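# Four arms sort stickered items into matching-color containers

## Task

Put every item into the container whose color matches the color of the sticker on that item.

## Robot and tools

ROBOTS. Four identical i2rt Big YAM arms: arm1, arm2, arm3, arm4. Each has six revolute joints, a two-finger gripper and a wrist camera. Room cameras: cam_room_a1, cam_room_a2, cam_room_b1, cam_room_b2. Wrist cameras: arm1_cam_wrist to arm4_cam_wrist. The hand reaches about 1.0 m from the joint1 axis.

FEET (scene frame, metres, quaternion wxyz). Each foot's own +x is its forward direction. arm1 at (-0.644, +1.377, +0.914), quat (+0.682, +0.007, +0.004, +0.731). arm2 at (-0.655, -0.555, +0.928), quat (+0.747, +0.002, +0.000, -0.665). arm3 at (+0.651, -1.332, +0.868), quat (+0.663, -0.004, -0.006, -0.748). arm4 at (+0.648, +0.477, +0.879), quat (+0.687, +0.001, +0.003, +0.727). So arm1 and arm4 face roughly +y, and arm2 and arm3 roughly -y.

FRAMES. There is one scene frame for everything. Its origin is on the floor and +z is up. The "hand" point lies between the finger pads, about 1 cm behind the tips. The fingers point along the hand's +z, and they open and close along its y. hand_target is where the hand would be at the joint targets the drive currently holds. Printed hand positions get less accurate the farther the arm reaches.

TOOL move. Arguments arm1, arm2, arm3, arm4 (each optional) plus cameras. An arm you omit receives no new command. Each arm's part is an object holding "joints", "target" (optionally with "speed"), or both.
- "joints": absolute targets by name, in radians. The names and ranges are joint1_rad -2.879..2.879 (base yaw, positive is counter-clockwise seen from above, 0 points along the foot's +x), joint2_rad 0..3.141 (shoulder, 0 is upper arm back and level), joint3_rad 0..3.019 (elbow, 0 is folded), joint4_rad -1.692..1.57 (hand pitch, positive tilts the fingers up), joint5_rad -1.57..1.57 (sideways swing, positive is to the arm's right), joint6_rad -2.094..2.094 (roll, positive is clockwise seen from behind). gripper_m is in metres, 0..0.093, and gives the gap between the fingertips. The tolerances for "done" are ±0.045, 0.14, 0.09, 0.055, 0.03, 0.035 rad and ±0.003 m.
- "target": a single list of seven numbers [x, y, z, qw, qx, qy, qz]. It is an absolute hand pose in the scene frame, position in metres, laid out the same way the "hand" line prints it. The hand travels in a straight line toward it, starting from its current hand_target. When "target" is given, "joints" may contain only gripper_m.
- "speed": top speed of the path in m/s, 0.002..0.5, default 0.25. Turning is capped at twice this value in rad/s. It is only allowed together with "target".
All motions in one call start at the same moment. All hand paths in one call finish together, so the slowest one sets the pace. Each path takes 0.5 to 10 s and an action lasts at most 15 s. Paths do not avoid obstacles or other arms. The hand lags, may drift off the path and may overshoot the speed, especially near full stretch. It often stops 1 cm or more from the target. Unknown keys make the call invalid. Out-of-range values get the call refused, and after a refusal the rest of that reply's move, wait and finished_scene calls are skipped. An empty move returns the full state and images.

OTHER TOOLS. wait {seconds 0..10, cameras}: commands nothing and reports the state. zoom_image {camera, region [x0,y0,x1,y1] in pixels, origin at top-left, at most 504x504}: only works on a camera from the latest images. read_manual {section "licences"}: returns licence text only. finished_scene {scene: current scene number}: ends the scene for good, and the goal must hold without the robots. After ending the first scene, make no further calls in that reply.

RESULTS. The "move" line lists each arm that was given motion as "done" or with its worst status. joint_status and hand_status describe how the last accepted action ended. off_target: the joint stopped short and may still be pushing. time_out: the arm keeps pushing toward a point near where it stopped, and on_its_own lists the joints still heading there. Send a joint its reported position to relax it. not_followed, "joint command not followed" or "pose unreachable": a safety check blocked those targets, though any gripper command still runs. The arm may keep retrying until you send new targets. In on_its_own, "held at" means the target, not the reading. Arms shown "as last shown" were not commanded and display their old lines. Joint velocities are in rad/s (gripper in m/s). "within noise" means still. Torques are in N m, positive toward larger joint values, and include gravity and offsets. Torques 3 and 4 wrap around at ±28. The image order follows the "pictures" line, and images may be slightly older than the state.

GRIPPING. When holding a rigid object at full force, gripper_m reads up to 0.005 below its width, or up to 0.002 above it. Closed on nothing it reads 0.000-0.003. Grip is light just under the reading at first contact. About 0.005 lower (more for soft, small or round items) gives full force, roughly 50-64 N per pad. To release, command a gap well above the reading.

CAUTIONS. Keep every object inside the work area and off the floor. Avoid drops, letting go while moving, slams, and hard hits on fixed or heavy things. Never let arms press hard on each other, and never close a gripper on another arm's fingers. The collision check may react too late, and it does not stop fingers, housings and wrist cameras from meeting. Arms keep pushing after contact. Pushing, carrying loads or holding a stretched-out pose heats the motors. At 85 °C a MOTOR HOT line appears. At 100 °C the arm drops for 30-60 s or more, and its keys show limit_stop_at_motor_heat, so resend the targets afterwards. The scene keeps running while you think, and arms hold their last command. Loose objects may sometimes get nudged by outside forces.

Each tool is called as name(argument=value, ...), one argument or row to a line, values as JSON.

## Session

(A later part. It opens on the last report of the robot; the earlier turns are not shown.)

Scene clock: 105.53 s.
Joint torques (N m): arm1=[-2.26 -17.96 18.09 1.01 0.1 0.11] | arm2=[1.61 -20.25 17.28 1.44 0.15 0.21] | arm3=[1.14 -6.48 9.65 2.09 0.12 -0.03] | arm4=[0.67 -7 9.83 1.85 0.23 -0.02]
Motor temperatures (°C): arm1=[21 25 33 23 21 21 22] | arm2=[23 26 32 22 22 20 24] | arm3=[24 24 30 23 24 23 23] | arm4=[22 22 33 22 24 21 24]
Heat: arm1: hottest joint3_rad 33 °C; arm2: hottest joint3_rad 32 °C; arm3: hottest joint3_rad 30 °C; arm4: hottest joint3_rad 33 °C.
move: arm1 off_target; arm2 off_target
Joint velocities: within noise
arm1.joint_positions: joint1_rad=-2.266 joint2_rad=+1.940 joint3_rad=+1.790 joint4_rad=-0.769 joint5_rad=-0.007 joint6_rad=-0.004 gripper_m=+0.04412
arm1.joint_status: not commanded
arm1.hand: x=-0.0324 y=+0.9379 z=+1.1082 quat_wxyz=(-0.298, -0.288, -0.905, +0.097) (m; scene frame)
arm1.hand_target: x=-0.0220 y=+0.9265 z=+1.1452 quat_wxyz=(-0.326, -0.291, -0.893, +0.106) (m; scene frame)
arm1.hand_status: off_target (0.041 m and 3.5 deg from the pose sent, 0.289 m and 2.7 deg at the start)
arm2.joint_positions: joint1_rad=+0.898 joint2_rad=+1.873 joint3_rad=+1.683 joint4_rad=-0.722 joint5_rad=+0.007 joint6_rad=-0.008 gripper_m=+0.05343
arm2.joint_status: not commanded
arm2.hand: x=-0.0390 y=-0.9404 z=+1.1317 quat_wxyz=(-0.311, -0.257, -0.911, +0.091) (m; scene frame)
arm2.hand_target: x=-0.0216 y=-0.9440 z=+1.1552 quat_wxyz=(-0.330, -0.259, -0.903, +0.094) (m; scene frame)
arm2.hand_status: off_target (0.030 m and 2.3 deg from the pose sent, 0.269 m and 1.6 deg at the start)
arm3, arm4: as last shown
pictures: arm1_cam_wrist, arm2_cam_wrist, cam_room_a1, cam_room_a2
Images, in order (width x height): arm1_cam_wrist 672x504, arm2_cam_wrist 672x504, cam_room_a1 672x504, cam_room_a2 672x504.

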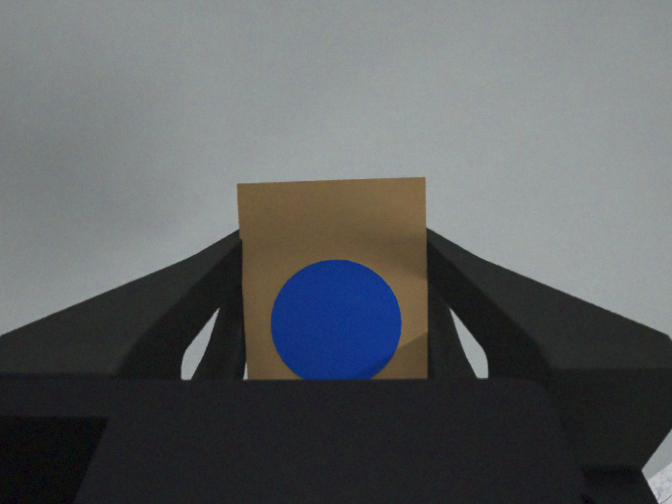

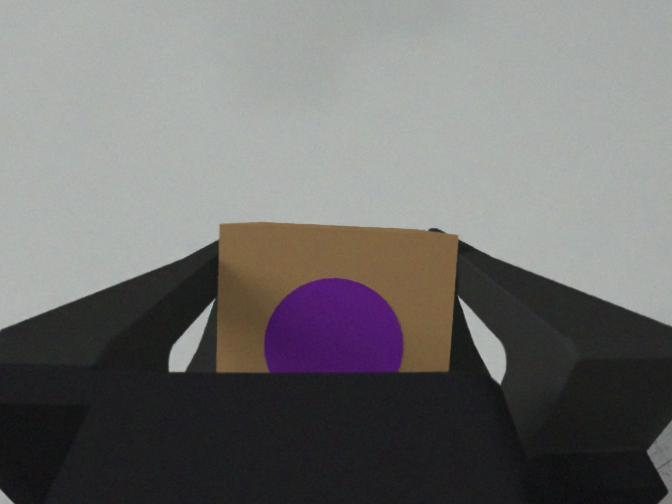

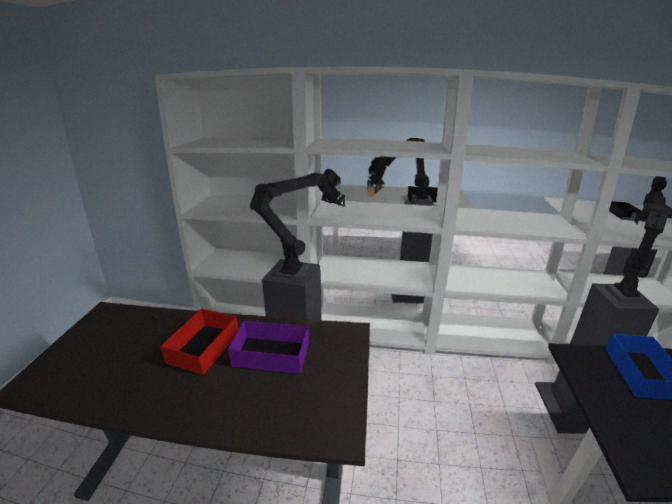

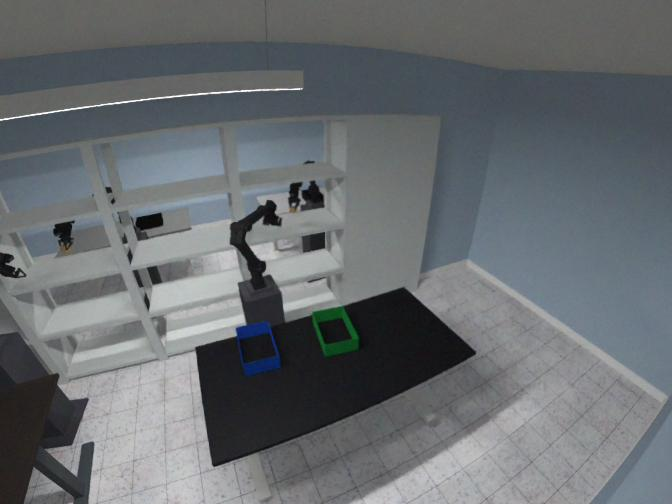

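move(
  arm1={"target":[-0.02,0.925,1.05,0.27,0.297,0.9116,-0.088],"speed":0.15},
  arm2={"target":[-0.02,-0.945,1.065,0.273,0.2643,0.9217,-0.0783],"speed":0.15},
  cameras=["arm1_cam_wrist","arm2_cam_wrist"],
)

move(
  arm1={"target":[-0.02,0.925,1.02,0.27,0.297,0.9116,-0.088],"speed":0.06},
  arm2={"target":[-0.02,-0.945,1.03,0.273,0.2643,0.9217,-0.0783],"speed":0.06},
  cameras=["arm1_cam_wrist","arm2_cam_wrist"],
)

Scene clock: 114.90 s.
Joint torques (N m): arm1=[-1.44 -19.43 14.8 1.54 0.07 0.09] | arm2=[1.44 -21.77 14.83 1.68 0.1 0.22] | arm3=[1.08 -6.42 9.65 2.06 0.11 -0.04] | arm4=[0.67 -6.77 9.94 1.88 0.22 -0.06]
Motor temperatures (°C): arm1=[21 25 33 23 21 21 22] | arm2=[23 27 35 22 22 20 24] | arm3=[24 24 30 23 24 23 23] | arm4=[22 22 33 22 24 21 24]
Heat: arm1: hottest joint3_rad 33 °C; arm2: hottest joint3_rad 35 °C; arm3: hottest joint3_rad 30 °C; arm4: hottest joint3_rad 33 °C.
move: arm1 off_target; arm2 off_target
Joint velocities: within noise
arm1.joint_positions: joint1_rad=-2.266 joint2_rad=+2.055 joint3_rad=+1.790 joint4_rad=-0.769 joint5_rad=-0.007 joint6_rad=-0.004 gripper_m=+0.04411
arm1.joint_status: not commanded
arm1.hand: x=-0.0307 y=+0.9359 z=+1.0245 quat_wxyz=(-0.246, -0.294, -0.920, +0.080) (m; scene frame)
arm1.hand_target: x=-0.0209 y=+0.9258 z=+1.0503 quat_wxyz=(-0.270, -0.297, -0.912, +0.088) (m; scene frame)
arm1.hand_status: off_target (0.030 m and 3.1 deg from the pose sent, 0.061 m and 3.6 deg at the start)
arm2.joint_positions: joint1_rad=+0.898 joint2_rad=+1.985 joint3_rad=+1.683 joint4_rad=-0.722 joint5_rad=+0.007 joint6_rad=-0.008 gripper_m=+0.05343
arm2.joint_status: not commanded
arm2.hand: x=-0.0357 y=-0.9421 z=+1.0524 quat_wxyz=(-0.259, -0.262, -0.927, +0.076) (m; scene frame)
arm2.hand_target: x=-0.0208 y=-0.9445 z=+1.0651 quat_wxyz=(-0.273, -0.264, -0.922, +0.078) (m; scene frame)
arm2.hand_status: off_target (0.020 m and 1.7 deg from the pose sent, 0.069 m and 4.8 deg at the start)
arm3.joint_positions: joint1_rad=-1.954 joint2_rad=+0.919 joint3_rad=+0.909 joint4_rad=-0.792 joint5_rad=+0.010 joint6_rad=+0.005 gripper_m=+0.09402
arm3.joint_status: not commanded
arm3.hand: x=+0.3009 y=-1.1324 z=+1.1550 quat_wxyz=(+0.091, -0.898, +0.237, +0.360) (m; scene frame)
arm3.hand_target: x=+0.3001 y=-1.1300 z=+1.1599 quat_wxyz=(+0.095, -0.893, +0.239, +0.370) (m; scene frame)
arm3.hand_status: not commanded
arm4.joint_positions: joint1_rad=+0.917 joint2_rad=+0.987 joint3_rad=+0.903 joint4_rad=-0.734 joint5_rad=+0.009 joint6_rad=+0.013 gripper_m=+0.09402
arm4.joint_status: not commanded
arm4.hand: x=+0.3031 y=+0.7162 z=+1.1507 quat_wxyz=(-0.108, +0.886, -0.282, -0.352) (m; scene frame)
arm4.hand_target: x=+0.3002 y=+0.7199 z=+1.1599 quat_wxyz=(-0.115, +0.881, -0.278, -0.365) (m; scene frame)
arm4.hand_status: not commanded
pictures: arm1_cam_wrist, arm2_cam_wrist
Images, in order (width x height): arm1_cam_wrist 672x504, arm2_cam_wrist 672x504.

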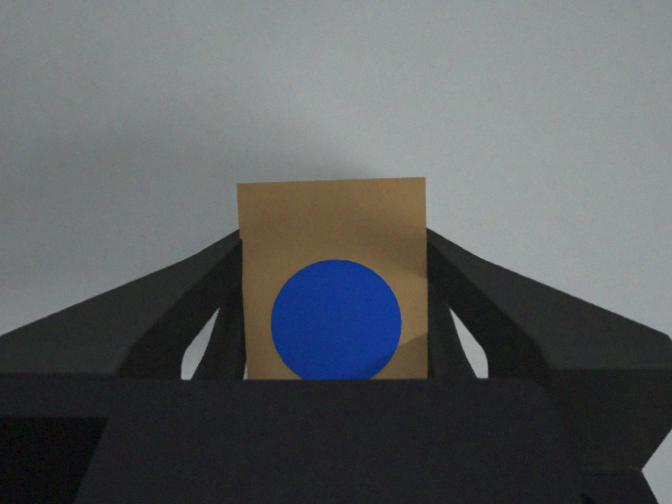

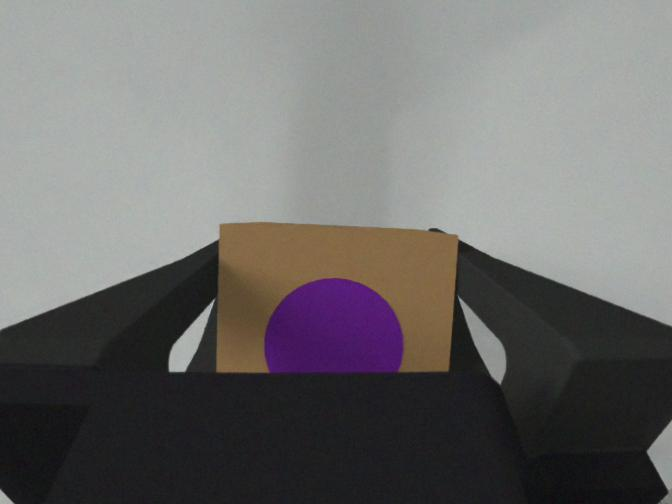

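Scene clock: 116.07 s.
Joint torques (N m): arm1=[-2.26 -18.49 11.18 2.13 0.09 0.13] | arm2=[1.32 -20.84 10.86 2.8 0.11 0.22] | arm3=[1.14 -6.59 9.61 2.11 0.11 -0.04] | arm4=[1.03 -7.06 9.77 1.84 0.22 -0.01]
Motor temperatures (°C): arm1=[21 25 33 23 21 21 22] | arm2=[23 27 35 22 22 20 24] | arm3=[24 24 30 23 24 23 23] | arm4=[22 22 34 22 24 21 24]
Heat: arm1: hottest joint3_rad 33 °C; arm2: hottest joint3_rad 35 °C; arm3: hottest joint3_rad 30 °C; arm4: hottest joint3_rad 34 °C.
move: arm1 done; arm2 off_target
Joint velocities: within noise
arm1.joint_positions: joint1_rad=-2.266 joint2_rad=+2.061 joint3_rad=+1.790 joint4_rad=-0.719 joint5_rad=-0.007 joint6_rad=-0.004 gripper_m=+0.04411
arm1.joint_status: not commanded
arm1.hand: x=-0.0222 y=+0.9297 z=+1.0265 quat_wxyz=(-0.266, -0.292, -0.915, +0.087) (m; scene frame)
arm1.hand_target: x=-0.0201 y=+0.9251 z=+1.0202 quat_wxyz=(-0.270, -0.297, -0.912, +0.088) (m; scene frame)
arm1.hand_status: done (0.008 m and 0.8 deg from the pose sent, 0.016 m and 3.1 deg at the start)
arm2.joint_positions: joint1_rad=+0.898 joint2_rad=+2.001 joint3_rad=+1.683 joint4_rad=-0.670 joint5_rad=+0.007 joint6_rad=-0.008 gripper_m=+0.05343
arm2.joint_status: not commanded
arm2.hand: x=-0.0266 y=-0.9477 z=+1.0478 quat_wxyz=(-0.276, -0.260, -0.922, +0.081) (m; scene frame)
arm2.hand_target: x=-0.0206 y=-0.9447 z=+1.0302 quat_wxyz=(-0.273, -0.264, -0.922, +0.078) (m; scene frame)
arm2.hand_status: off_target (0.019 m and 0.6 deg from the pose sent, 0.028 m and 1.7 deg at the start)
arm3, arm4: as last shown
pictures: arm1_cam_wrist, arm2_cam_wrist
Images, in order (width x height): arm1_cam_wrist 672x504, arm2_cam_wrist 672x504.

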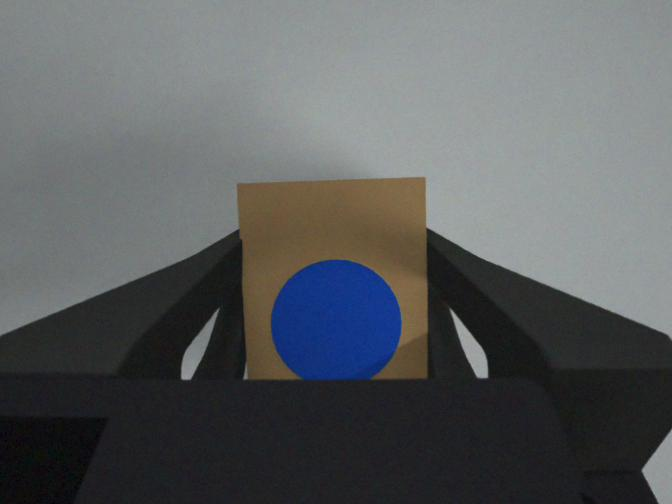

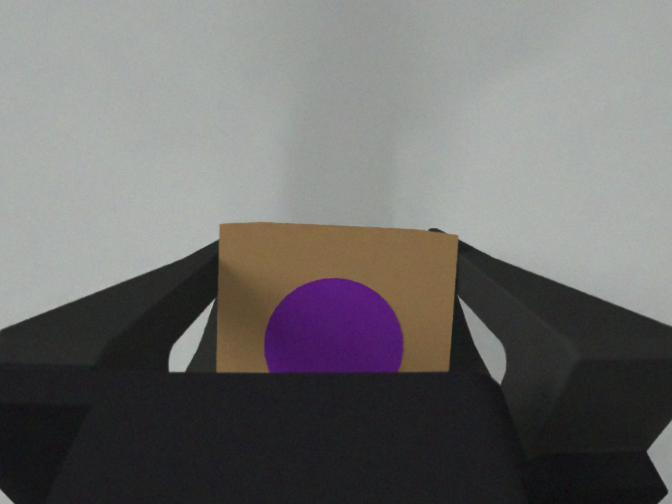

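move(
  arm1={"target":[-0.02,0.925,1.002,0.27,0.297,0.9116,-0.088],"speed":0.05},
  arm2={"target":[-0.02,-0.945,1.005,0.273,0.2643,0.9217,-0.0783],"speed":0.05},
  cameras=["arm1_cam_wrist","arm2_cam_wrist"],
)

Scene clock: 119.97 s.
Joint torques (N m): arm1=[-2.32 -18.02 10.55 2.04 0.1 0.1] | arm2=[1.32 -21.19 10.1 2.69 0.11 0.19] | arm3=[1.32 -6.42 9.63 2.09 0.11 -0.03] | arm4=[0.67 -6.95 9.81 1.62 0.19 -0.02]
Motor temperatures (°C): arm1=[21 25 33 23 21 21 22] | arm2=[23 27 34 22 22 20 24] | arm3=[24 24 30 23 24 23 23] | arm4=[22 22 34 22 24 21 24]
Heat: arm1: hottest joint3_rad 33 °C; arm2: hottest joint3_rad 34 °C; arm3: hottest joint3_rad 30 °C; arm4: hottest joint3_rad 34 °C.
move: arm1 off_target; arm2 off_target
Joint velocities: within noise
arm1.joint_positions: joint1_rad=-2.266 joint2_rad=+2.063 joint3_rad=+1.774 joint4_rad=-0.679 joint5_rad=-0.007 joint6_rad=-0.002 gripper_m=+0.04411
arm1.joint_status: not commanded
arm1.hand: x=-0.0197 y=+0.9279 z=+1.0218 quat_wxyz=(-0.276, -0.292, -0.912, +0.090) (m; scene frame)
arm1.hand_target: x=-0.0205 y=+0.9254 z=+1.0023 quat_wxyz=(-0.270, -0.297, -0.912, +0.088) (m; scene frame)
arm1.hand_status: off_target (0.020 m and 0.9 deg from the pose sent, 0.025 m and 0.8 deg at the start)
arm2.joint_positions: joint1_rad=+0.898 joint2_rad=+2.024 joint3_rad=+1.661 joint4_rad=-0.613 joint5_rad=+0.007 joint6_rad=-0.005 gripper_m=+0.05343
arm2.joint_status: not commanded
arm2.hand: x=-0.0232 y=-0.9498 z=+1.0285 quat_wxyz=(-0.281, -0.261, -0.920, +0.083) (m; scene frame)
arm2.hand_target: x=-0.0207 y=-0.9447 z=+1.0055 quat_wxyz=(-0.273, -0.264, -0.922, +0.078) (m; scene frame)
arm2.hand_status: off_target (0.024 m and 1.2 deg from the pose sent, 0.043 m and 0.6 deg at the start)
arm3, arm4: as last shown
pictures: arm1_cam_wrist, arm2_cam_wrist
Images, in order (width x height): arm1_cam_wrist 672x504, arm2_cam_wrist 672x504.

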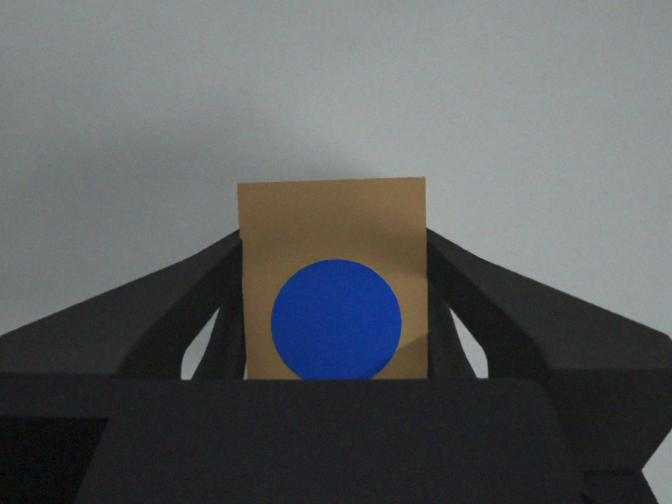

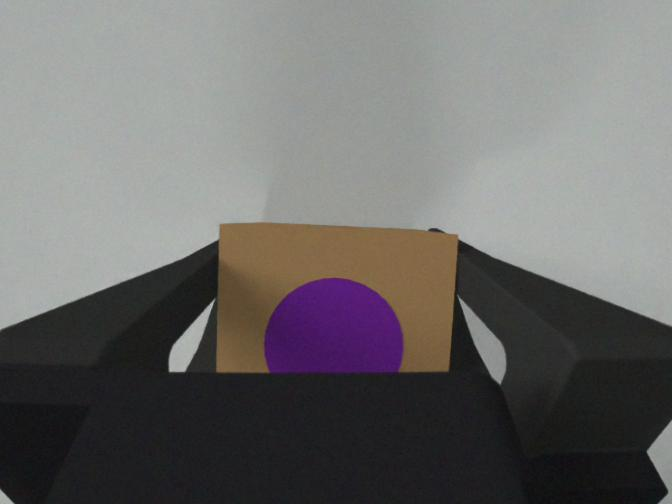

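move(
  arm1={"target":[-0.02,0.925,0.99,0.27,0.297,0.9116,-0.088],"speed":0.05},
  arm2={"target":[-0.02,-0.945,0.985,0.273,0.2643,0.9217,-0.0783],"speed":0.05},
  cameras=["arm1_cam_wrist","arm2_cam_wrist","arm3_cam_wrist"],
)

Scene clock: 123.97 s.
Joint torques (N m): arm1=[-2.14 -16.62 9.58 1.88 0.06 0.06] | arm2=[1.49 -19.25 8.99 2.77 0.11 0.19] | arm3=[1.03 -6.42 9.65 2.1 0.11 -0.05] | arm4=[0.79 -7.36 9.78 1.8 0.21 -0.05]
Motor temperatures (°C): arm1=[21 26 33 23 21 21 22] | arm2=[23 27 34 22 22 20 24] | arm3=[24 24 30 23 24 23 23] | arm4=[22 22 34 22 24 21 24]
Heat: arm1: hottest joint3_rad 33 °C; arm2: hottest joint3_rad 34 °C; arm3: hottest joint3_rad 30 °C; arm4: hottest joint3_rad 34 °C.
move: arm1 off_target; arm2 off_target
Joint velocities: within noise
arm1.joint_positions: joint1_rad=-2.266 joint2_rad=+2.063 joint3_rad=+1.766 joint4_rad=-0.652 joint5_rad=-0.007 joint6_rad=-0.001 gripper_m=+0.04411
arm1.joint_status: not commanded
arm1.hand: x=-0.0173 y=+0.9262 z=+1.0215 quat_wxyz=(-0.284, -0.291, -0.909, +0.092) (m; scene frame)
arm1.hand_target: x=-0.0210 y=+0.9258 z=+0.9905 quat_wxyz=(-0.270, -0.297, -0.912, +0.088) (m; scene frame)
arm1.hand_status: off_target (0.032 m and 1.9 deg from the pose sent, 0.032 m and 0.9 deg at the start)
arm2.joint_positions: joint1_rad=+0.898 joint2_rad=+2.024 joint3_rad=+1.650 joint4_rad=-0.571 joint5_rad=+0.007 joint6_rad=-0.005 gripper_m=+0.05343
arm2.joint_status: not commanded
arm2.hand: x=-0.0194 y=-0.9522 z=+1.0287 quat_wxyz=(-0.295, -0.260, -0.915, +0.087) (m; scene frame)
arm2.hand_target: x=-0.0220 y=-0.9440 z=+0.9862 quat_wxyz=(-0.273, -0.264, -0.922, +0.078) (m; scene frame)
arm2.hand_status: off_target (0.044 m and 2.9 deg from the pose sent, 0.044 m and 1.2 deg at the start)
arm3, arm4: as last shown
pictures: arm1_cam_wrist, arm2_cam_wrist, arm3_cam_wrist
Images, in order (width x height): arm1_cam_wrist 672x504, arm2_cam_wrist 672x504, arm3_cam_wrist 672x504.

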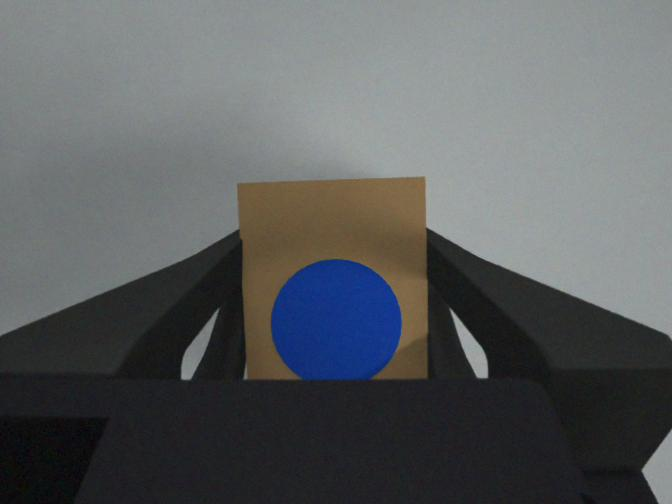

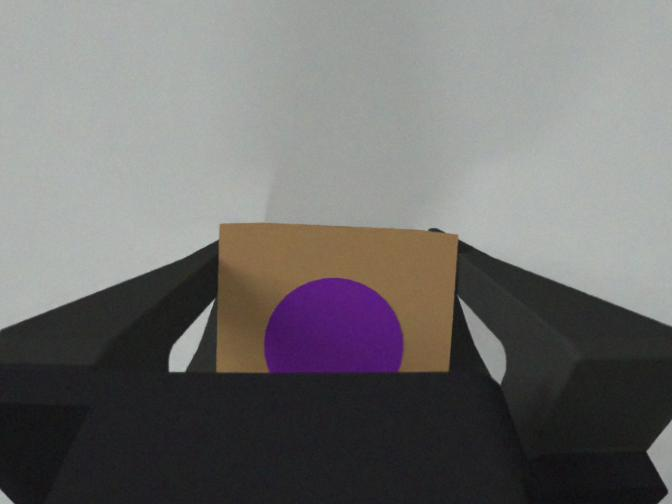

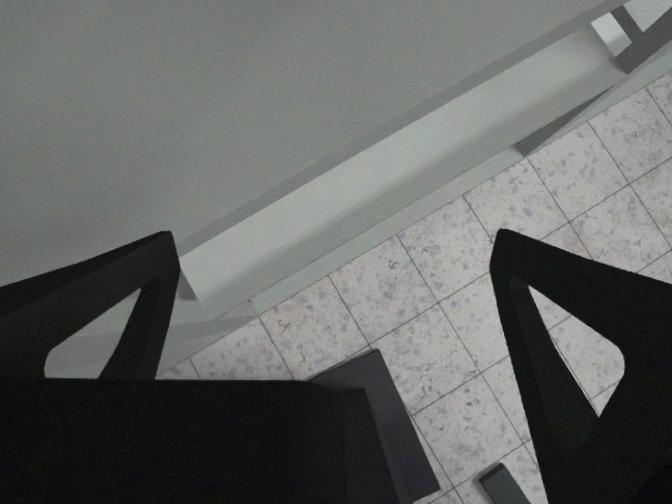

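move(
  arm1={"target":[-0.02,0.925,1.012,0.27,0.297,0.9116,-0.088],"speed":0.1},
  arm2={"target":[-0.02,-0.947,1.015,0.273,0.2643,0.9217,-0.0783],"speed":0.1},
  cameras=[],
)

move(
  arm1={"joints":{"gripper_m":0.07}},
  arm2={"joints":{"gripper_m":0.078}},
  cameras=["arm1_cam_wrist","arm2_cam_wrist"],
)

Scene clock: 131.07 s.
Joint torques (N m): arm1=[-2.37 -18.14 12.29 0.29 0.07 0.1] | arm2=[1.38 -21.42 12.48 0.54 0.04 0.14] | arm3=[1.08 -6.42 9.62 2.09 0.12 -0.04] | arm4=[0.5 -7.18 9.84 1.85 0.2 -0.02]
Motor temperatures (°C): arm1=[21 26 33 23 21 21 22] | arm2=[23 27 33 22 22 20 24] | arm3=[24 24 30 23 24 23 23] | arm4=[22 22 34 22 24 21 24]
Heat: arm1: hottest joint3_rad 33 °C; arm2: hottest joint3_rad 33 °C; arm3: hottest joint3_rad 30 °C; arm4: hottest joint3_rad 34 °C.
move: arm1 done; arm2 off_target
Joint velocities: within noise
arm1.joint_positions: joint1_rad=-2.266 joint2_rad=+2.063 joint3_rad=+1.766 joint4_rad=-0.655 joint5_rad=-0.007 joint6_rad=+0.001 gripper_m=+0.04411
arm1.joint_status: not commanded
arm1.hand: x=-0.0178 y=+0.9265 z=+1.0211 quat_wxyz=(-0.283, -0.292, -0.909, +0.092) (m; scene frame)
arm1.hand_target: x=-0.0201 y=+0.9252 z=+1.0121 quat_wxyz=(-0.270, -0.297, -0.912, +0.088) (m; scene frame)
arm1.hand_status: done (0.010 m and 1.7 deg from the pose sent, 0.010 m and 1.9 deg at the start)
arm2.joint_positions: joint1_rad=+0.898 joint2_rad=+2.024 joint3_rad=+1.649 joint4_rad=-0.582 joint5_rad=+0.007 joint6_rad=-0.003 gripper_m=+0.05343
arm2.joint_status: not commanded
arm2.hand: x=-0.0213 y=-0.9510 z=+1.0269 quat_wxyz=(-0.290, -0.261, -0.917, +0.085) (m; scene frame)
arm2.hand_target: x=-0.0203 y=-0.9469 z=+1.0151 quat_wxyz=(-0.273, -0.264, -0.922, +0.079) (m; scene frame)
arm2.hand_status: off_target (0.013 m and 2.2 deg from the pose sent, 0.015 m and 2.9 deg at the start)
arm3, arm4: as last shown
pictures: none
No camera images: "cameras" was empty.

Scene clock: 131.57 s.
Joint torques (N m): arm1=[-2.26 -18.37 12.19 0.92 0.04 0.08] | arm2=[1.2 -21.48 12.4 1.32 0.05 0.15] | arm3=[0.97 -6.42 9.66 2.06 0.12 -0.03] | arm4=[0.32 -6.89 9.78 1.89 0.22 -0.04]
Motor temperatures (°C): arm1=[21 26 33 23 21 21 22] | arm2=[23 27 33 22 22 20 24] | arm3=[24 24 30 23 24 23 23] | arm4=[22 22 34 22 24 21 24]
Heat: arm1: hottest joint3_rad 33 °C; arm2: hottest joint3_rad 33 °C; arm3: hottest joint3_rad 30 °C; arm4: hottest joint3_rad 34 °C.
move: arm1 done; arm2 done
Joint velocities: within noise
arm1.joint_positions: joint1_rad=-2.266 joint2_rad=+2.068 joint3_rad=+1.766 joint4_rad=-0.670 joint5_rad=-0.007 joint6_rad=+0.001 gripper_m=+0.06996
arm1.joint_status: all done
arm1.hand: x=-0.0203 y=+0.9283 z=+1.0154 quat_wxyz=(-0.274, -0.293, -0.912, +0.089) (m; scene frame)
arm1.hand_target: x=-0.0201 y=+0.9252 z=+1.0120 quat_wxyz=(-0.270, -0.297, -0.912, +0.088) (m; scene frame)
arm1.hand_status: not commanded
arm2.joint_positions: joint1_rad=+0.898 joint2_rad=+2.025 joint3_rad=+1.649 joint4_rad=-0.601 joint5_rad=+0.007 joint6_rad=-0.003 gripper_m=+0.07793
arm2.joint_status: all done
arm2.hand: x=-0.0247 y=-0.9488 z=+1.0231 quat_wxyz=(-0.281, -0.262, -0.920, +0.082) (m; scene frame)
arm2.hand_target: x=-0.0203 y=-0.9469 z=+1.0150 quat_wxyz=(-0.273, -0.264, -0.922, +0.078) (m; scene frame)
arm2.hand_status: not commanded
arm3, arm4: as last shown
pictures: arm1_cam_wrist, arm2_cam_wrist
Images, in order (width x height): arm1_cam_wrist 672x504, arm2_cam_wrist 672x504.

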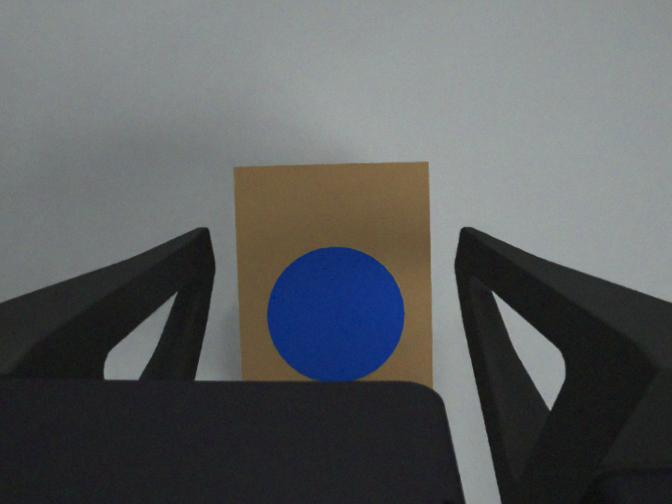

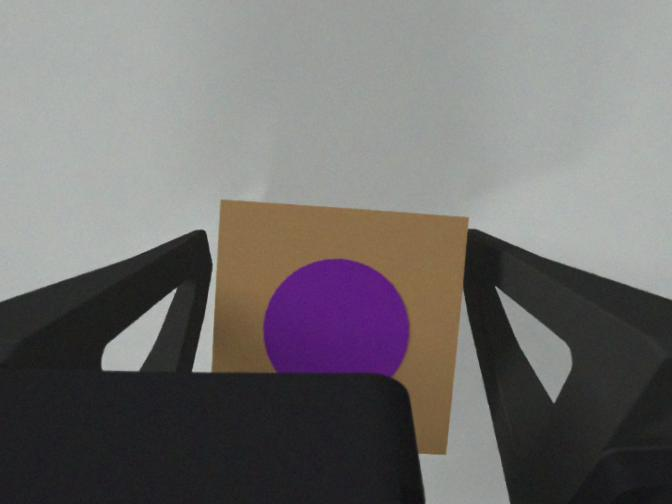

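move(
  arm1={"target":[-0.26,1.095,1.15,0.3252,0.2911,0.8935,-0.106],"speed":0.3},
  arm2={"target":[-0.26,-0.80,1.15,0.3288,0.259,0.9033,-0.0943],"speed":0.3},
  arm3={"target":[0.13,-1.036,1.165,0.1087,-0.8858,0.2624,0.3669],"speed":0.25},
  arm4={"target":[0.11,0.845,1.17,0.1151,-0.8811,0.2778,0.365],"speed":0.25},
  cameras=["arm3_cam_wrist","arm4_cam_wrist"],
)

Scene clock: 140.73 s.
Joint torques (N m): arm1=[-2.55 -5.42 11.59 1.03 -0.08 -0.03] | arm2=[1.26 -8.7 10.32 1.55 0.1 0.16] | arm3=[2.43 -14.39 14.23 1.73 0.15 0.04] | arm4=[1.38 -15.56 13.05 0.75 0.23 0.02]
Motor temperatures (°C): arm1=[21 26 34 23 21 21 22] | arm2=[23 26 33 22 22 20 24] | arm3=[24 24 31 23 24 23 23] | arm4=[22 22 35 22 24 21 24]
Heat: arm1: hottest joint3_rad 34 °C; arm2: hottest joint3_rad 33 °C; arm3: hottest joint3_rad 31 °C; arm4: hottest joint3_rad 35 °C.
move: arm1 done; arm2 off_target; arm3 off_target; arm4 off_target
Joint velocities: within noise
arm1.joint_positions: joint1_rad=-2.270 joint2_rad=+1.160 joint3_rad=+0.970 joint4_rad=-0.650 joint5_rad=-0.011 joint6_rad=+0.004 gripper_m=+0.06996
arm1.joint_status: not commanded
arm1.hand: x=-0.2565 y=+1.0985 z=+1.1557 quat_wxyz=(-0.335, -0.289, -0.890, +0.106) (m; scene frame)
arm1.hand_target: x=-0.2600 y=+1.0951 z=+1.1501 quat_wxyz=(-0.325, -0.291, -0.893, +0.106) (m; scene frame)
arm1.hand_status: done (0.008 m and 1.2 deg from the pose sent, 0.321 m and 6.5 deg at the start)
arm2.joint_positions: joint1_rad=+0.898 joint2_rad=+1.151 joint3_rad=+0.933 joint4_rad=-0.612 joint5_rad=+0.007 joint6_rad=-0.003 gripper_m=+0.07793
arm2.joint_status: not commanded
arm2.hand: x=-0.2572 y=-0.8052 z=+1.1661 quat_wxyz=(-0.347, -0.256, -0.896, +0.101) (m; scene frame)
arm2.hand_target: x=-0.2603 y=-0.8000 z=+1.1503 quat_wxyz=(-0.329, -0.259, -0.903, +0.094) (m; scene frame)
arm2.hand_status: off_target (0.017 m and 2.4 deg from the pose sent, 0.306 m and 6.0 deg at the start)
arm3.joint_positions: joint1_rad=-1.953 joint2_rad=+1.432 joint3_rad=+1.278 joint4_rad=-0.688 joint5_rad=+0.066 joint6_rad=+0.045 gripper_m=+0.09402
arm3.joint_status: not commanded
arm3.hand: x=+0.1489 y=-1.0385 z=+1.1342 quat_wxyz=(+0.105, -0.897, +0.266, +0.337) (m; scene frame)
arm3.hand_target: x=+0.1318 y=-1.0371 z=+1.1651 quat_wxyz=(+0.108, -0.886, +0.262, +0.367) (m; scene frame)
arm3.hand_status: off_target (0.036 m and 3.7 deg from the pose sent, 0.196 m and 3.8 deg at the start)
arm4.joint_positions: joint1_rad=+0.917 joint2_rad=+1.575 joint3_rad=+1.422 joint4_rad=-0.663 joint5_rad=+0.014 joint6_rad=+0.013 gripper_m=+0.09402
arm4.joint_status: not commanded
arm4.hand: x=+0.1228 y=+0.8400 z=+1.1501 quat_wxyz=(-0.110, +0.885, -0.283, -0.352) (m; scene frame)
arm4.hand_target: x=+0.1110 y=+0.8444 z=+1.1700 quat_wxyz=(-0.115, +0.881, -0.278, -0.365) (m; scene frame)
arm4.hand_status: off_target (0.024 m and 1.7 deg from the pose sent, 0.233 m and 1.8 deg at the start)
pictures: arm3_cam_wrist, arm4_cam_wrist
Images, in order (width x height): arm3_cam_wrist 672x504, arm4_cam_wrist 672x504.

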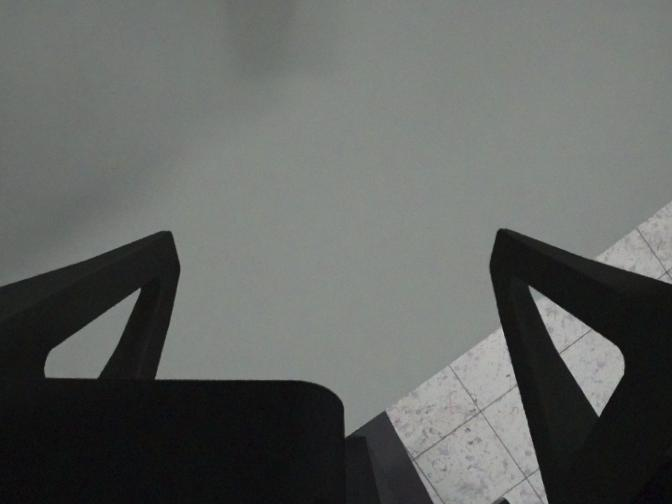

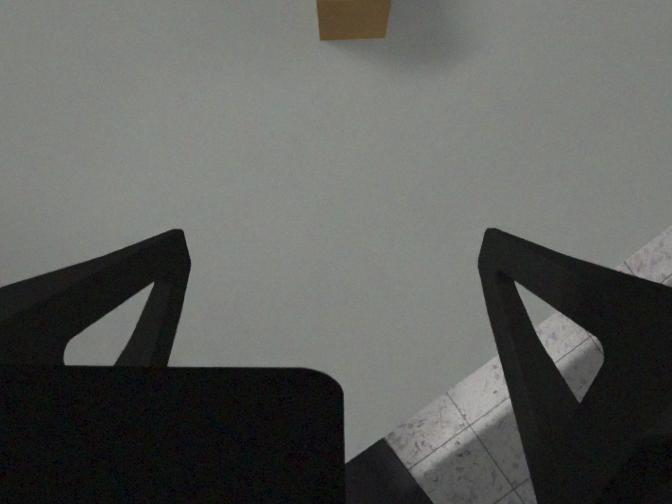

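move(
  arm3={"target":[0.045,-0.992,1.125,0.1087,-0.8858,0.2624,0.3669],"speed":0.2},
  arm4={"target":[0.005,0.932,1.10,0.1151,-0.8811,0.2778,0.365],"speed":0.2},
  cameras=["arm3_cam_wrist","arm4_cam_wrist"],
)

Scene clock: 150.43 s.
Joint torques (N m): arm1=[-2.43 -6.01 11.62 0.9 -0.07 -0.05] | arm2=[1.2 -8.59 10.35 1.5 0.11 0.15] | arm3=[2.32 -18.37 14.19 1.89 0.16 0.02] | arm4=[0.44 -22.07 13.15 1.21 -0.04 -0.12]
Motor temperatures (°C): arm1=[21 26 34 23 21 21 22] | arm2=[23 26 33 22 22 20 23] | arm3=[24 24 31 23 24 23 23] | arm4=[22 23 36 22 24 21 24]
Heat: arm1: hottest joint3_rad 34 °C; arm2: hottest joint3_rad 33 °C; arm3: hottest joint3_rad 31 °C; arm4: hottest joint3_rad 36 °C.
move: arm3 off_target; arm4 off_target
Joint velocities: within noise
arm1, arm2: as last shown
arm3.joint_positions: joint1_rad=-1.953 joint2_rad=+1.689 joint3_rad=+1.481 joint4_rad=-0.633 joint5_rad=+0.067 joint6_rad=+0.047 gripper_m=+0.09402
arm3.joint_status: not commanded
arm3.hand: x=+0.0670 y=-0.9939 z=+1.0970 quat_wxyz=(+0.105, -0.896, +0.267, +0.338) (m; scene frame)
arm3.hand_target: x=+0.0469 y=-0.9932 z=+1.1252 quat_wxyz=(+0.108, -0.886, +0.262, +0.367) (m; scene frame)
arm3.hand_status: off_target (0.036 m and 3.6 deg from the pose sent, 0.114 m and 3.7 deg at the start)
arm4.joint_positions: joint1_rad=+0.908 joint2_rad=+1.957 joint3_rad=+1.772 joint4_rad=-0.643 joint5_rad=+0.007 joint6_rad=+0.009 gripper_m=+0.09402
arm4.joint_status: not commanded
arm4.hand: x=+0.0167 y=+0.9186 z=+1.0828 quat_wxyz=(-0.108, +0.887, -0.284, -0.347) (m; scene frame)
arm4.hand_target: x=+0.0062 y=+0.9310 z=+1.1000 quat_wxyz=(-0.115, +0.881, -0.278, -0.365) (m; scene frame)
arm4.hand_status: off_target (0.025 m and 2.4 deg from the pose sent, 0.158 m and 1.7 deg at the start)
pictures: arm3_cam_wrist, arm4_cam_wrist
Images, in order (width x height): arm3_cam_wrist 672x504, arm4_cam_wrist 672x504.

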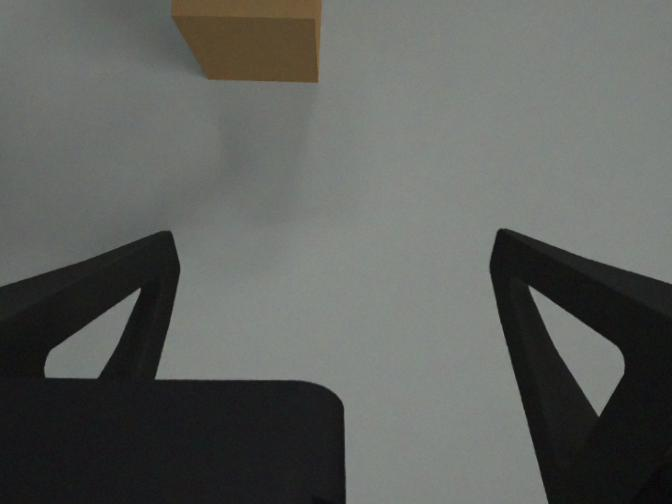

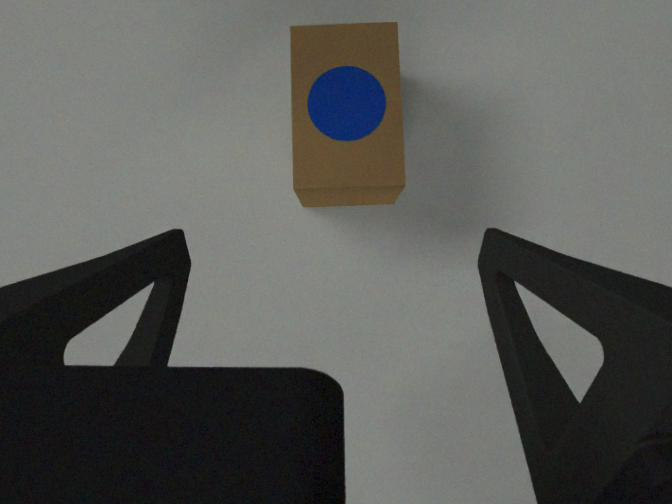

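move(
  arm3={"target":[-0.040,-0.976,1.087,0.1087,-0.8858,0.2624,0.3669],"speed":0.2},
  arm4={"target":[-0.044,0.974,1.008,0.1151,-0.8811,0.2778,0.365],"speed":0.15},
  cameras=["arm3_cam_wrist","arm4_cam_wrist"],
)

Scene clock: 158.80 s.
Joint torques (N m): arm1=[-2.37 -5.54 11.62 0.87 -0.04 -0.05] | arm2=[1.32 -8.59 10.3 1.54 0.1 0.14] | arm3=[2.43 -22.24 14.17 1.35 0.17 0.03] | arm4=[0.38 -22.83 12.31 1.46 -0.02 -0.02]
Motor temperatures (°C): arm1=[21 26 34 23 21 21 22] | arm2=[23 26 33 22 22 20 23] | arm3=[24 24 32 23 24 23 23] | arm4=[22 23 36 22 24 21 24]
Heat: arm1: hottest joint3_rad 34 °C; arm2: hottest joint3_rad 33 °C; arm3: hottest joint3_rad 32 °C; arm4: hottest joint3_rad 36 °C.
move: arm3 off_target; arm4 off_target
Joint velocities: within noise
arm1, arm2: as last shown
arm1.hand: x=-0.2565 y=+1.0986 z=+1.1557 quat_wxyz=(-0.335, -0.289, -0.891, +0.106) (m; scene frame)
arm3.joint_positions: joint1_rad=-1.912 joint2_rad=+1.926 joint3_rad=+1.721 joint4_rad=-0.623 joint5_rad=+0.095 joint6_rad=+0.073 gripper_m=+0.09402
arm3.joint_status: not commanded
arm3.hand: x=-0.0203 y=-0.9754 z=+1.0634 quat_wxyz=(+0.107, -0.894, +0.265, +0.344) (m; scene frame)
arm3.hand_target: x=-0.0384 y=-0.9769 z=+1.0874 quat_wxyz=(+0.109, -0.886, +0.262, +0.367) (m; scene frame)
arm3.hand_status: off_target (0.031 m and 2.8 deg from the pose sent, 0.109 m and 3.6 deg at the start)
arm4.joint_positions: joint1_rad=+0.901 joint2_rad=+2.176 joint3_rad=+1.935 joint4_rad=-0.562 joint5_rad=-0.001 joint6_rad=-0.003 gripper_m=+0.09400
arm4.joint_status: not commanded
arm4.hand: x=-0.0355 y=+0.9592 z=+1.0142 quat_wxyz=(-0.111, +0.884, -0.279, -0.359) (m; scene frame)
arm4.hand_target: x=-0.0428 y=+0.9733 z=+1.0081 quat_wxyz=(-0.115, +0.881, -0.278, -0.365) (m; scene frame)
arm4.hand_status: off_target (0.018 m and 0.9 deg from the pose sent, 0.111 m and 2.4 deg at the start)
pictures: arm3_cam_wrist, arm4_cam_wrist
Images, in order (width x height): arm3_cam_wrist 672x504, arm4_cam_wrist 672x504.

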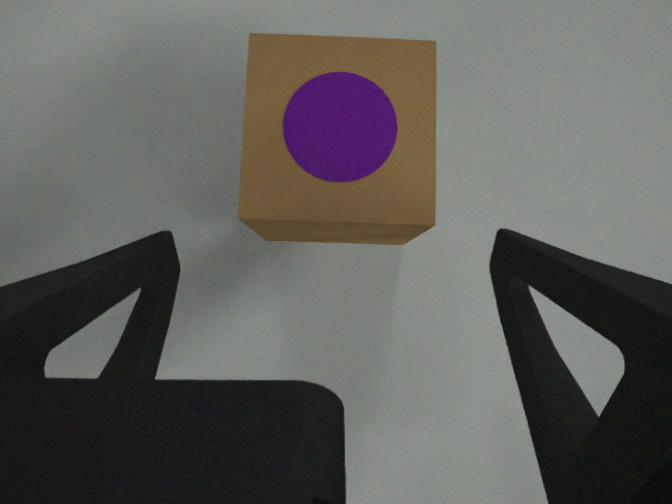

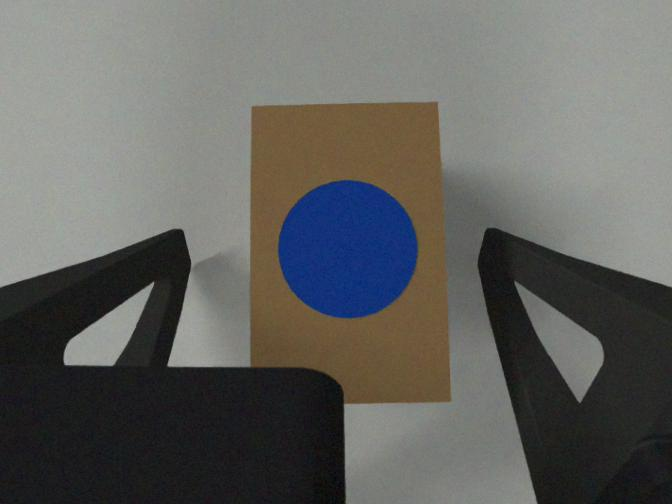

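move(
  arm3={"target":[-0.064,-0.953,1.050,0.1087,-0.8858,0.2624,0.3669],"speed":0.15},
  arm4={"target":[-0.053,0.984,1.002,0.1151,-0.8811,0.2778,0.365],"speed":0.1},
  cameras=["arm3_cam_wrist","arm4_cam_wrist"],
)

Scene clock: 165.47 s.
Joint torques (N m): arm1=[-2.49 -5.3 11.52 1.02 -0.01 -0.1] | arm2=[1.38 -8.64 10.33 1.51 0.11 0.14] | arm3=[1.2 -23.24 13.71 1.89 0.05 -0.11] | arm4=[0.32 -22.83 12.64 0.91 -0.08 -0.05]
Motor temperatures (°C): arm1=[21 25 34 23 21 21 22] | arm2=[23 26 33 22 22 20 23] | arm3=[24 24 32 23 24 23 23] | arm4=[22 24 37 22 24 21 24]
Heat: arm1: hottest joint3_rad 34 °C; arm2: hottest joint3_rad 33 °C; arm3: hottest joint3_rad 32 °C; arm4: hottest joint3_rad 37 °C.
move: arm3 off_target; arm4 off_target
Joint velocities: within noise
arm1, arm2: as last shown
arm3.joint_positions: joint1_rad=-1.912 joint2_rad=+2.035 joint3_rad=+1.798 joint4_rad=-0.599 joint5_rad=+0.088 joint6_rad=+0.076 gripper_m=+0.09400
arm3.joint_status: not commanded
arm3.hand: x=-0.0486 y=-0.9632 z=+1.0271 quat_wxyz=(+0.103, -0.896, +0.265, +0.342) (m; scene frame)
arm3.hand_target: x=-0.0624 y=-0.9539 z=+1.0503 quat_wxyz=(+0.109, -0.886, +0.262, +0.367) (m; scene frame)
arm3.hand_status: off_target (0.029 m and 3.1 deg from the pose sent, 0.051 m and 2.8 deg at the start)
arm4.joint_positions: joint1_rad=+0.898 joint2_rad=+2.216 joint3_rad=+1.995 joint4_rad=-0.562 joint5_rad=-0.002 joint6_rad=-0.004 gripper_m=+0.09400
arm4.joint_status: not commanded
arm4.hand: x=-0.0467 y=+0.9708 z=+1.0142 quat_wxyz=(-0.114, +0.880, -0.279, -0.367) (m; scene frame)
arm4.hand_target: x=-0.0518 y=+0.9831 z=+1.0019 quat_wxyz=(-0.115, +0.881, -0.278, -0.365) (m; scene frame)
arm4.hand_status: off_target (0.019 m and 0.4 deg from the pose sent, 0.033 m and 0.9 deg at the start)
pictures: arm3_cam_wrist, arm4_cam_wrist
Images, in order (width x height): arm3_cam_wrist 672x504, arm4_cam_wrist 672x504.

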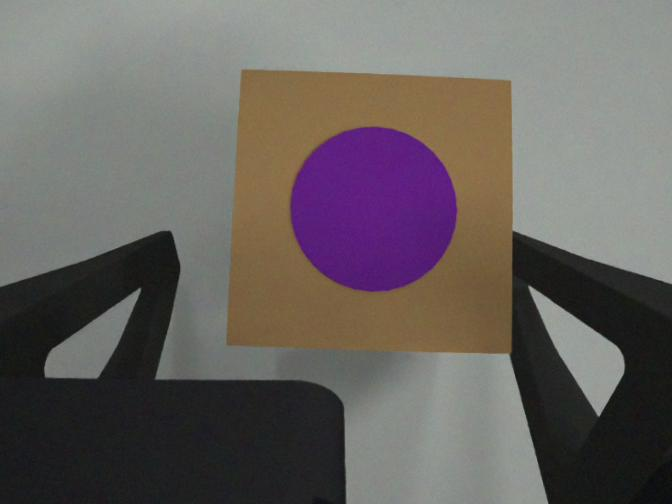

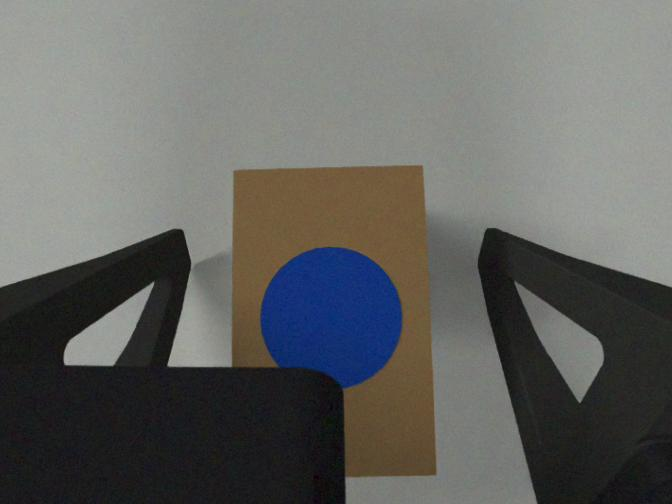

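move(
  arm3={"target":[-0.077,-0.935,1.053,0.1087,-0.8858,0.2624,0.3669],"speed":0.12},
  arm4={"joints":{"gripper_m":0.034}},
  cameras=["arm3_cam_wrist","arm4_cam_wrist"],
)

Scene clock: 173.13 s.
Joint torques (N m): arm1=[-2.08 -5.89 11.62 0.99 -0.04 -0.08] | arm2=[1.2 -8.59 10.33 1.5 0.11 0.16] | arm3=[0.67 -23.77 14.15 1.07 -0.03 -0.12] | arm4=[0.97 -23.18 12.51 1.02 -0.05 -0.04]
Motor temperatures (°C): arm1=[21 25 34 23 21 21 22] | arm2=[23 26 33 22 22 20 23] | arm3=[24 25 32 23 24 23 23] | arm4=[22 24 37 22 24 21 24]
Heat: arm1: hottest joint3_rad 34 °C; arm2: hottest joint3_rad 33 °C; arm3: hottest joint3_rad 32 °C; arm4: hottest joint3_rad 37 °C.
move: arm3 off_target; arm4 off_target
Joint velocities: within noise
arm1, arm2: as last shown
arm3.joint_positions: joint1_rad=-1.915 joint2_rad=+2.084 joint3_rad=+1.896 joint4_rad=-0.623 joint5_rad=+0.079 joint6_rad=+0.068 gripper_m=+0.09400
arm3.joint_status: not commanded
arm3.hand: x=-0.0692 y=-0.9520 z=+1.0378 quat_wxyz=(+0.103, -0.892, +0.261, +0.354) (m; scene frame)
arm3.hand_target: x=-0.0756 y=-0.9357 z=+1.0531 quat_wxyz=(+0.109, -0.886, +0.262, +0.367) (m; scene frame)
arm3.hand_status: off_target (0.024 m and 1.8 deg from the pose sent, 0.048 m and 3.1 deg at the start)
arm4.joint_positions: joint1_rad=+0.890 joint2_rad=+2.217 joint3_rad=+1.996 joint4_rad=-0.562 joint5_rad=-0.004 joint6_rad=-0.005 gripper_m=+0.04462
arm4.joint_status: gripper_m off_target (ended at +0.04464, target +0.03400)
arm4.hand: x=-0.0433 y=+0.9761 z=+1.0139 quat_wxyz=(-0.115, +0.879, -0.282, -0.367) (m; scene frame)
arm4.hand_target: x=-0.0518 y=+0.9833 z=+1.0020 quat_wxyz=(-0.115, +0.881, -0.278, -0.366) (m; scene frame)
arm4.hand_status: not commanded
pictures: arm3_cam_wrist, arm4_cam_wrist
Images, in order (width x height): arm3_cam_wrist 672x504, arm4_cam_wrist 672x504.

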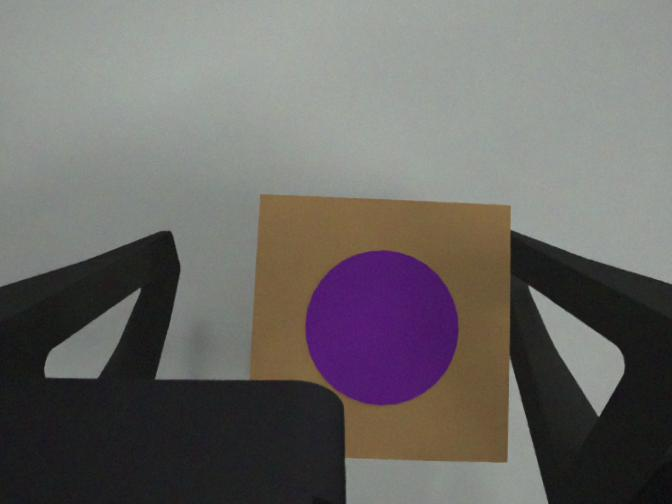

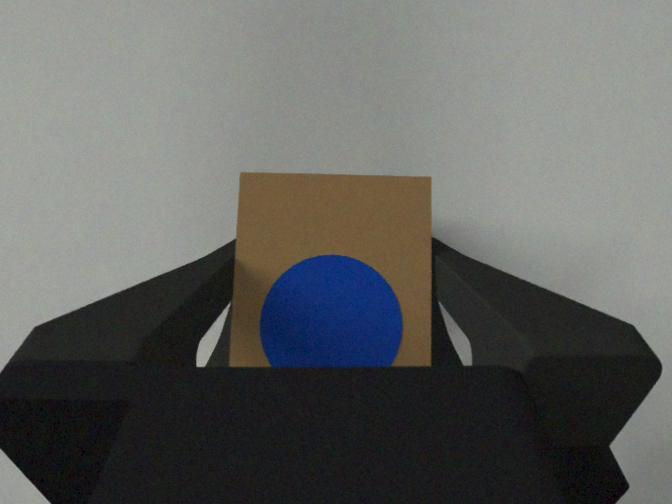

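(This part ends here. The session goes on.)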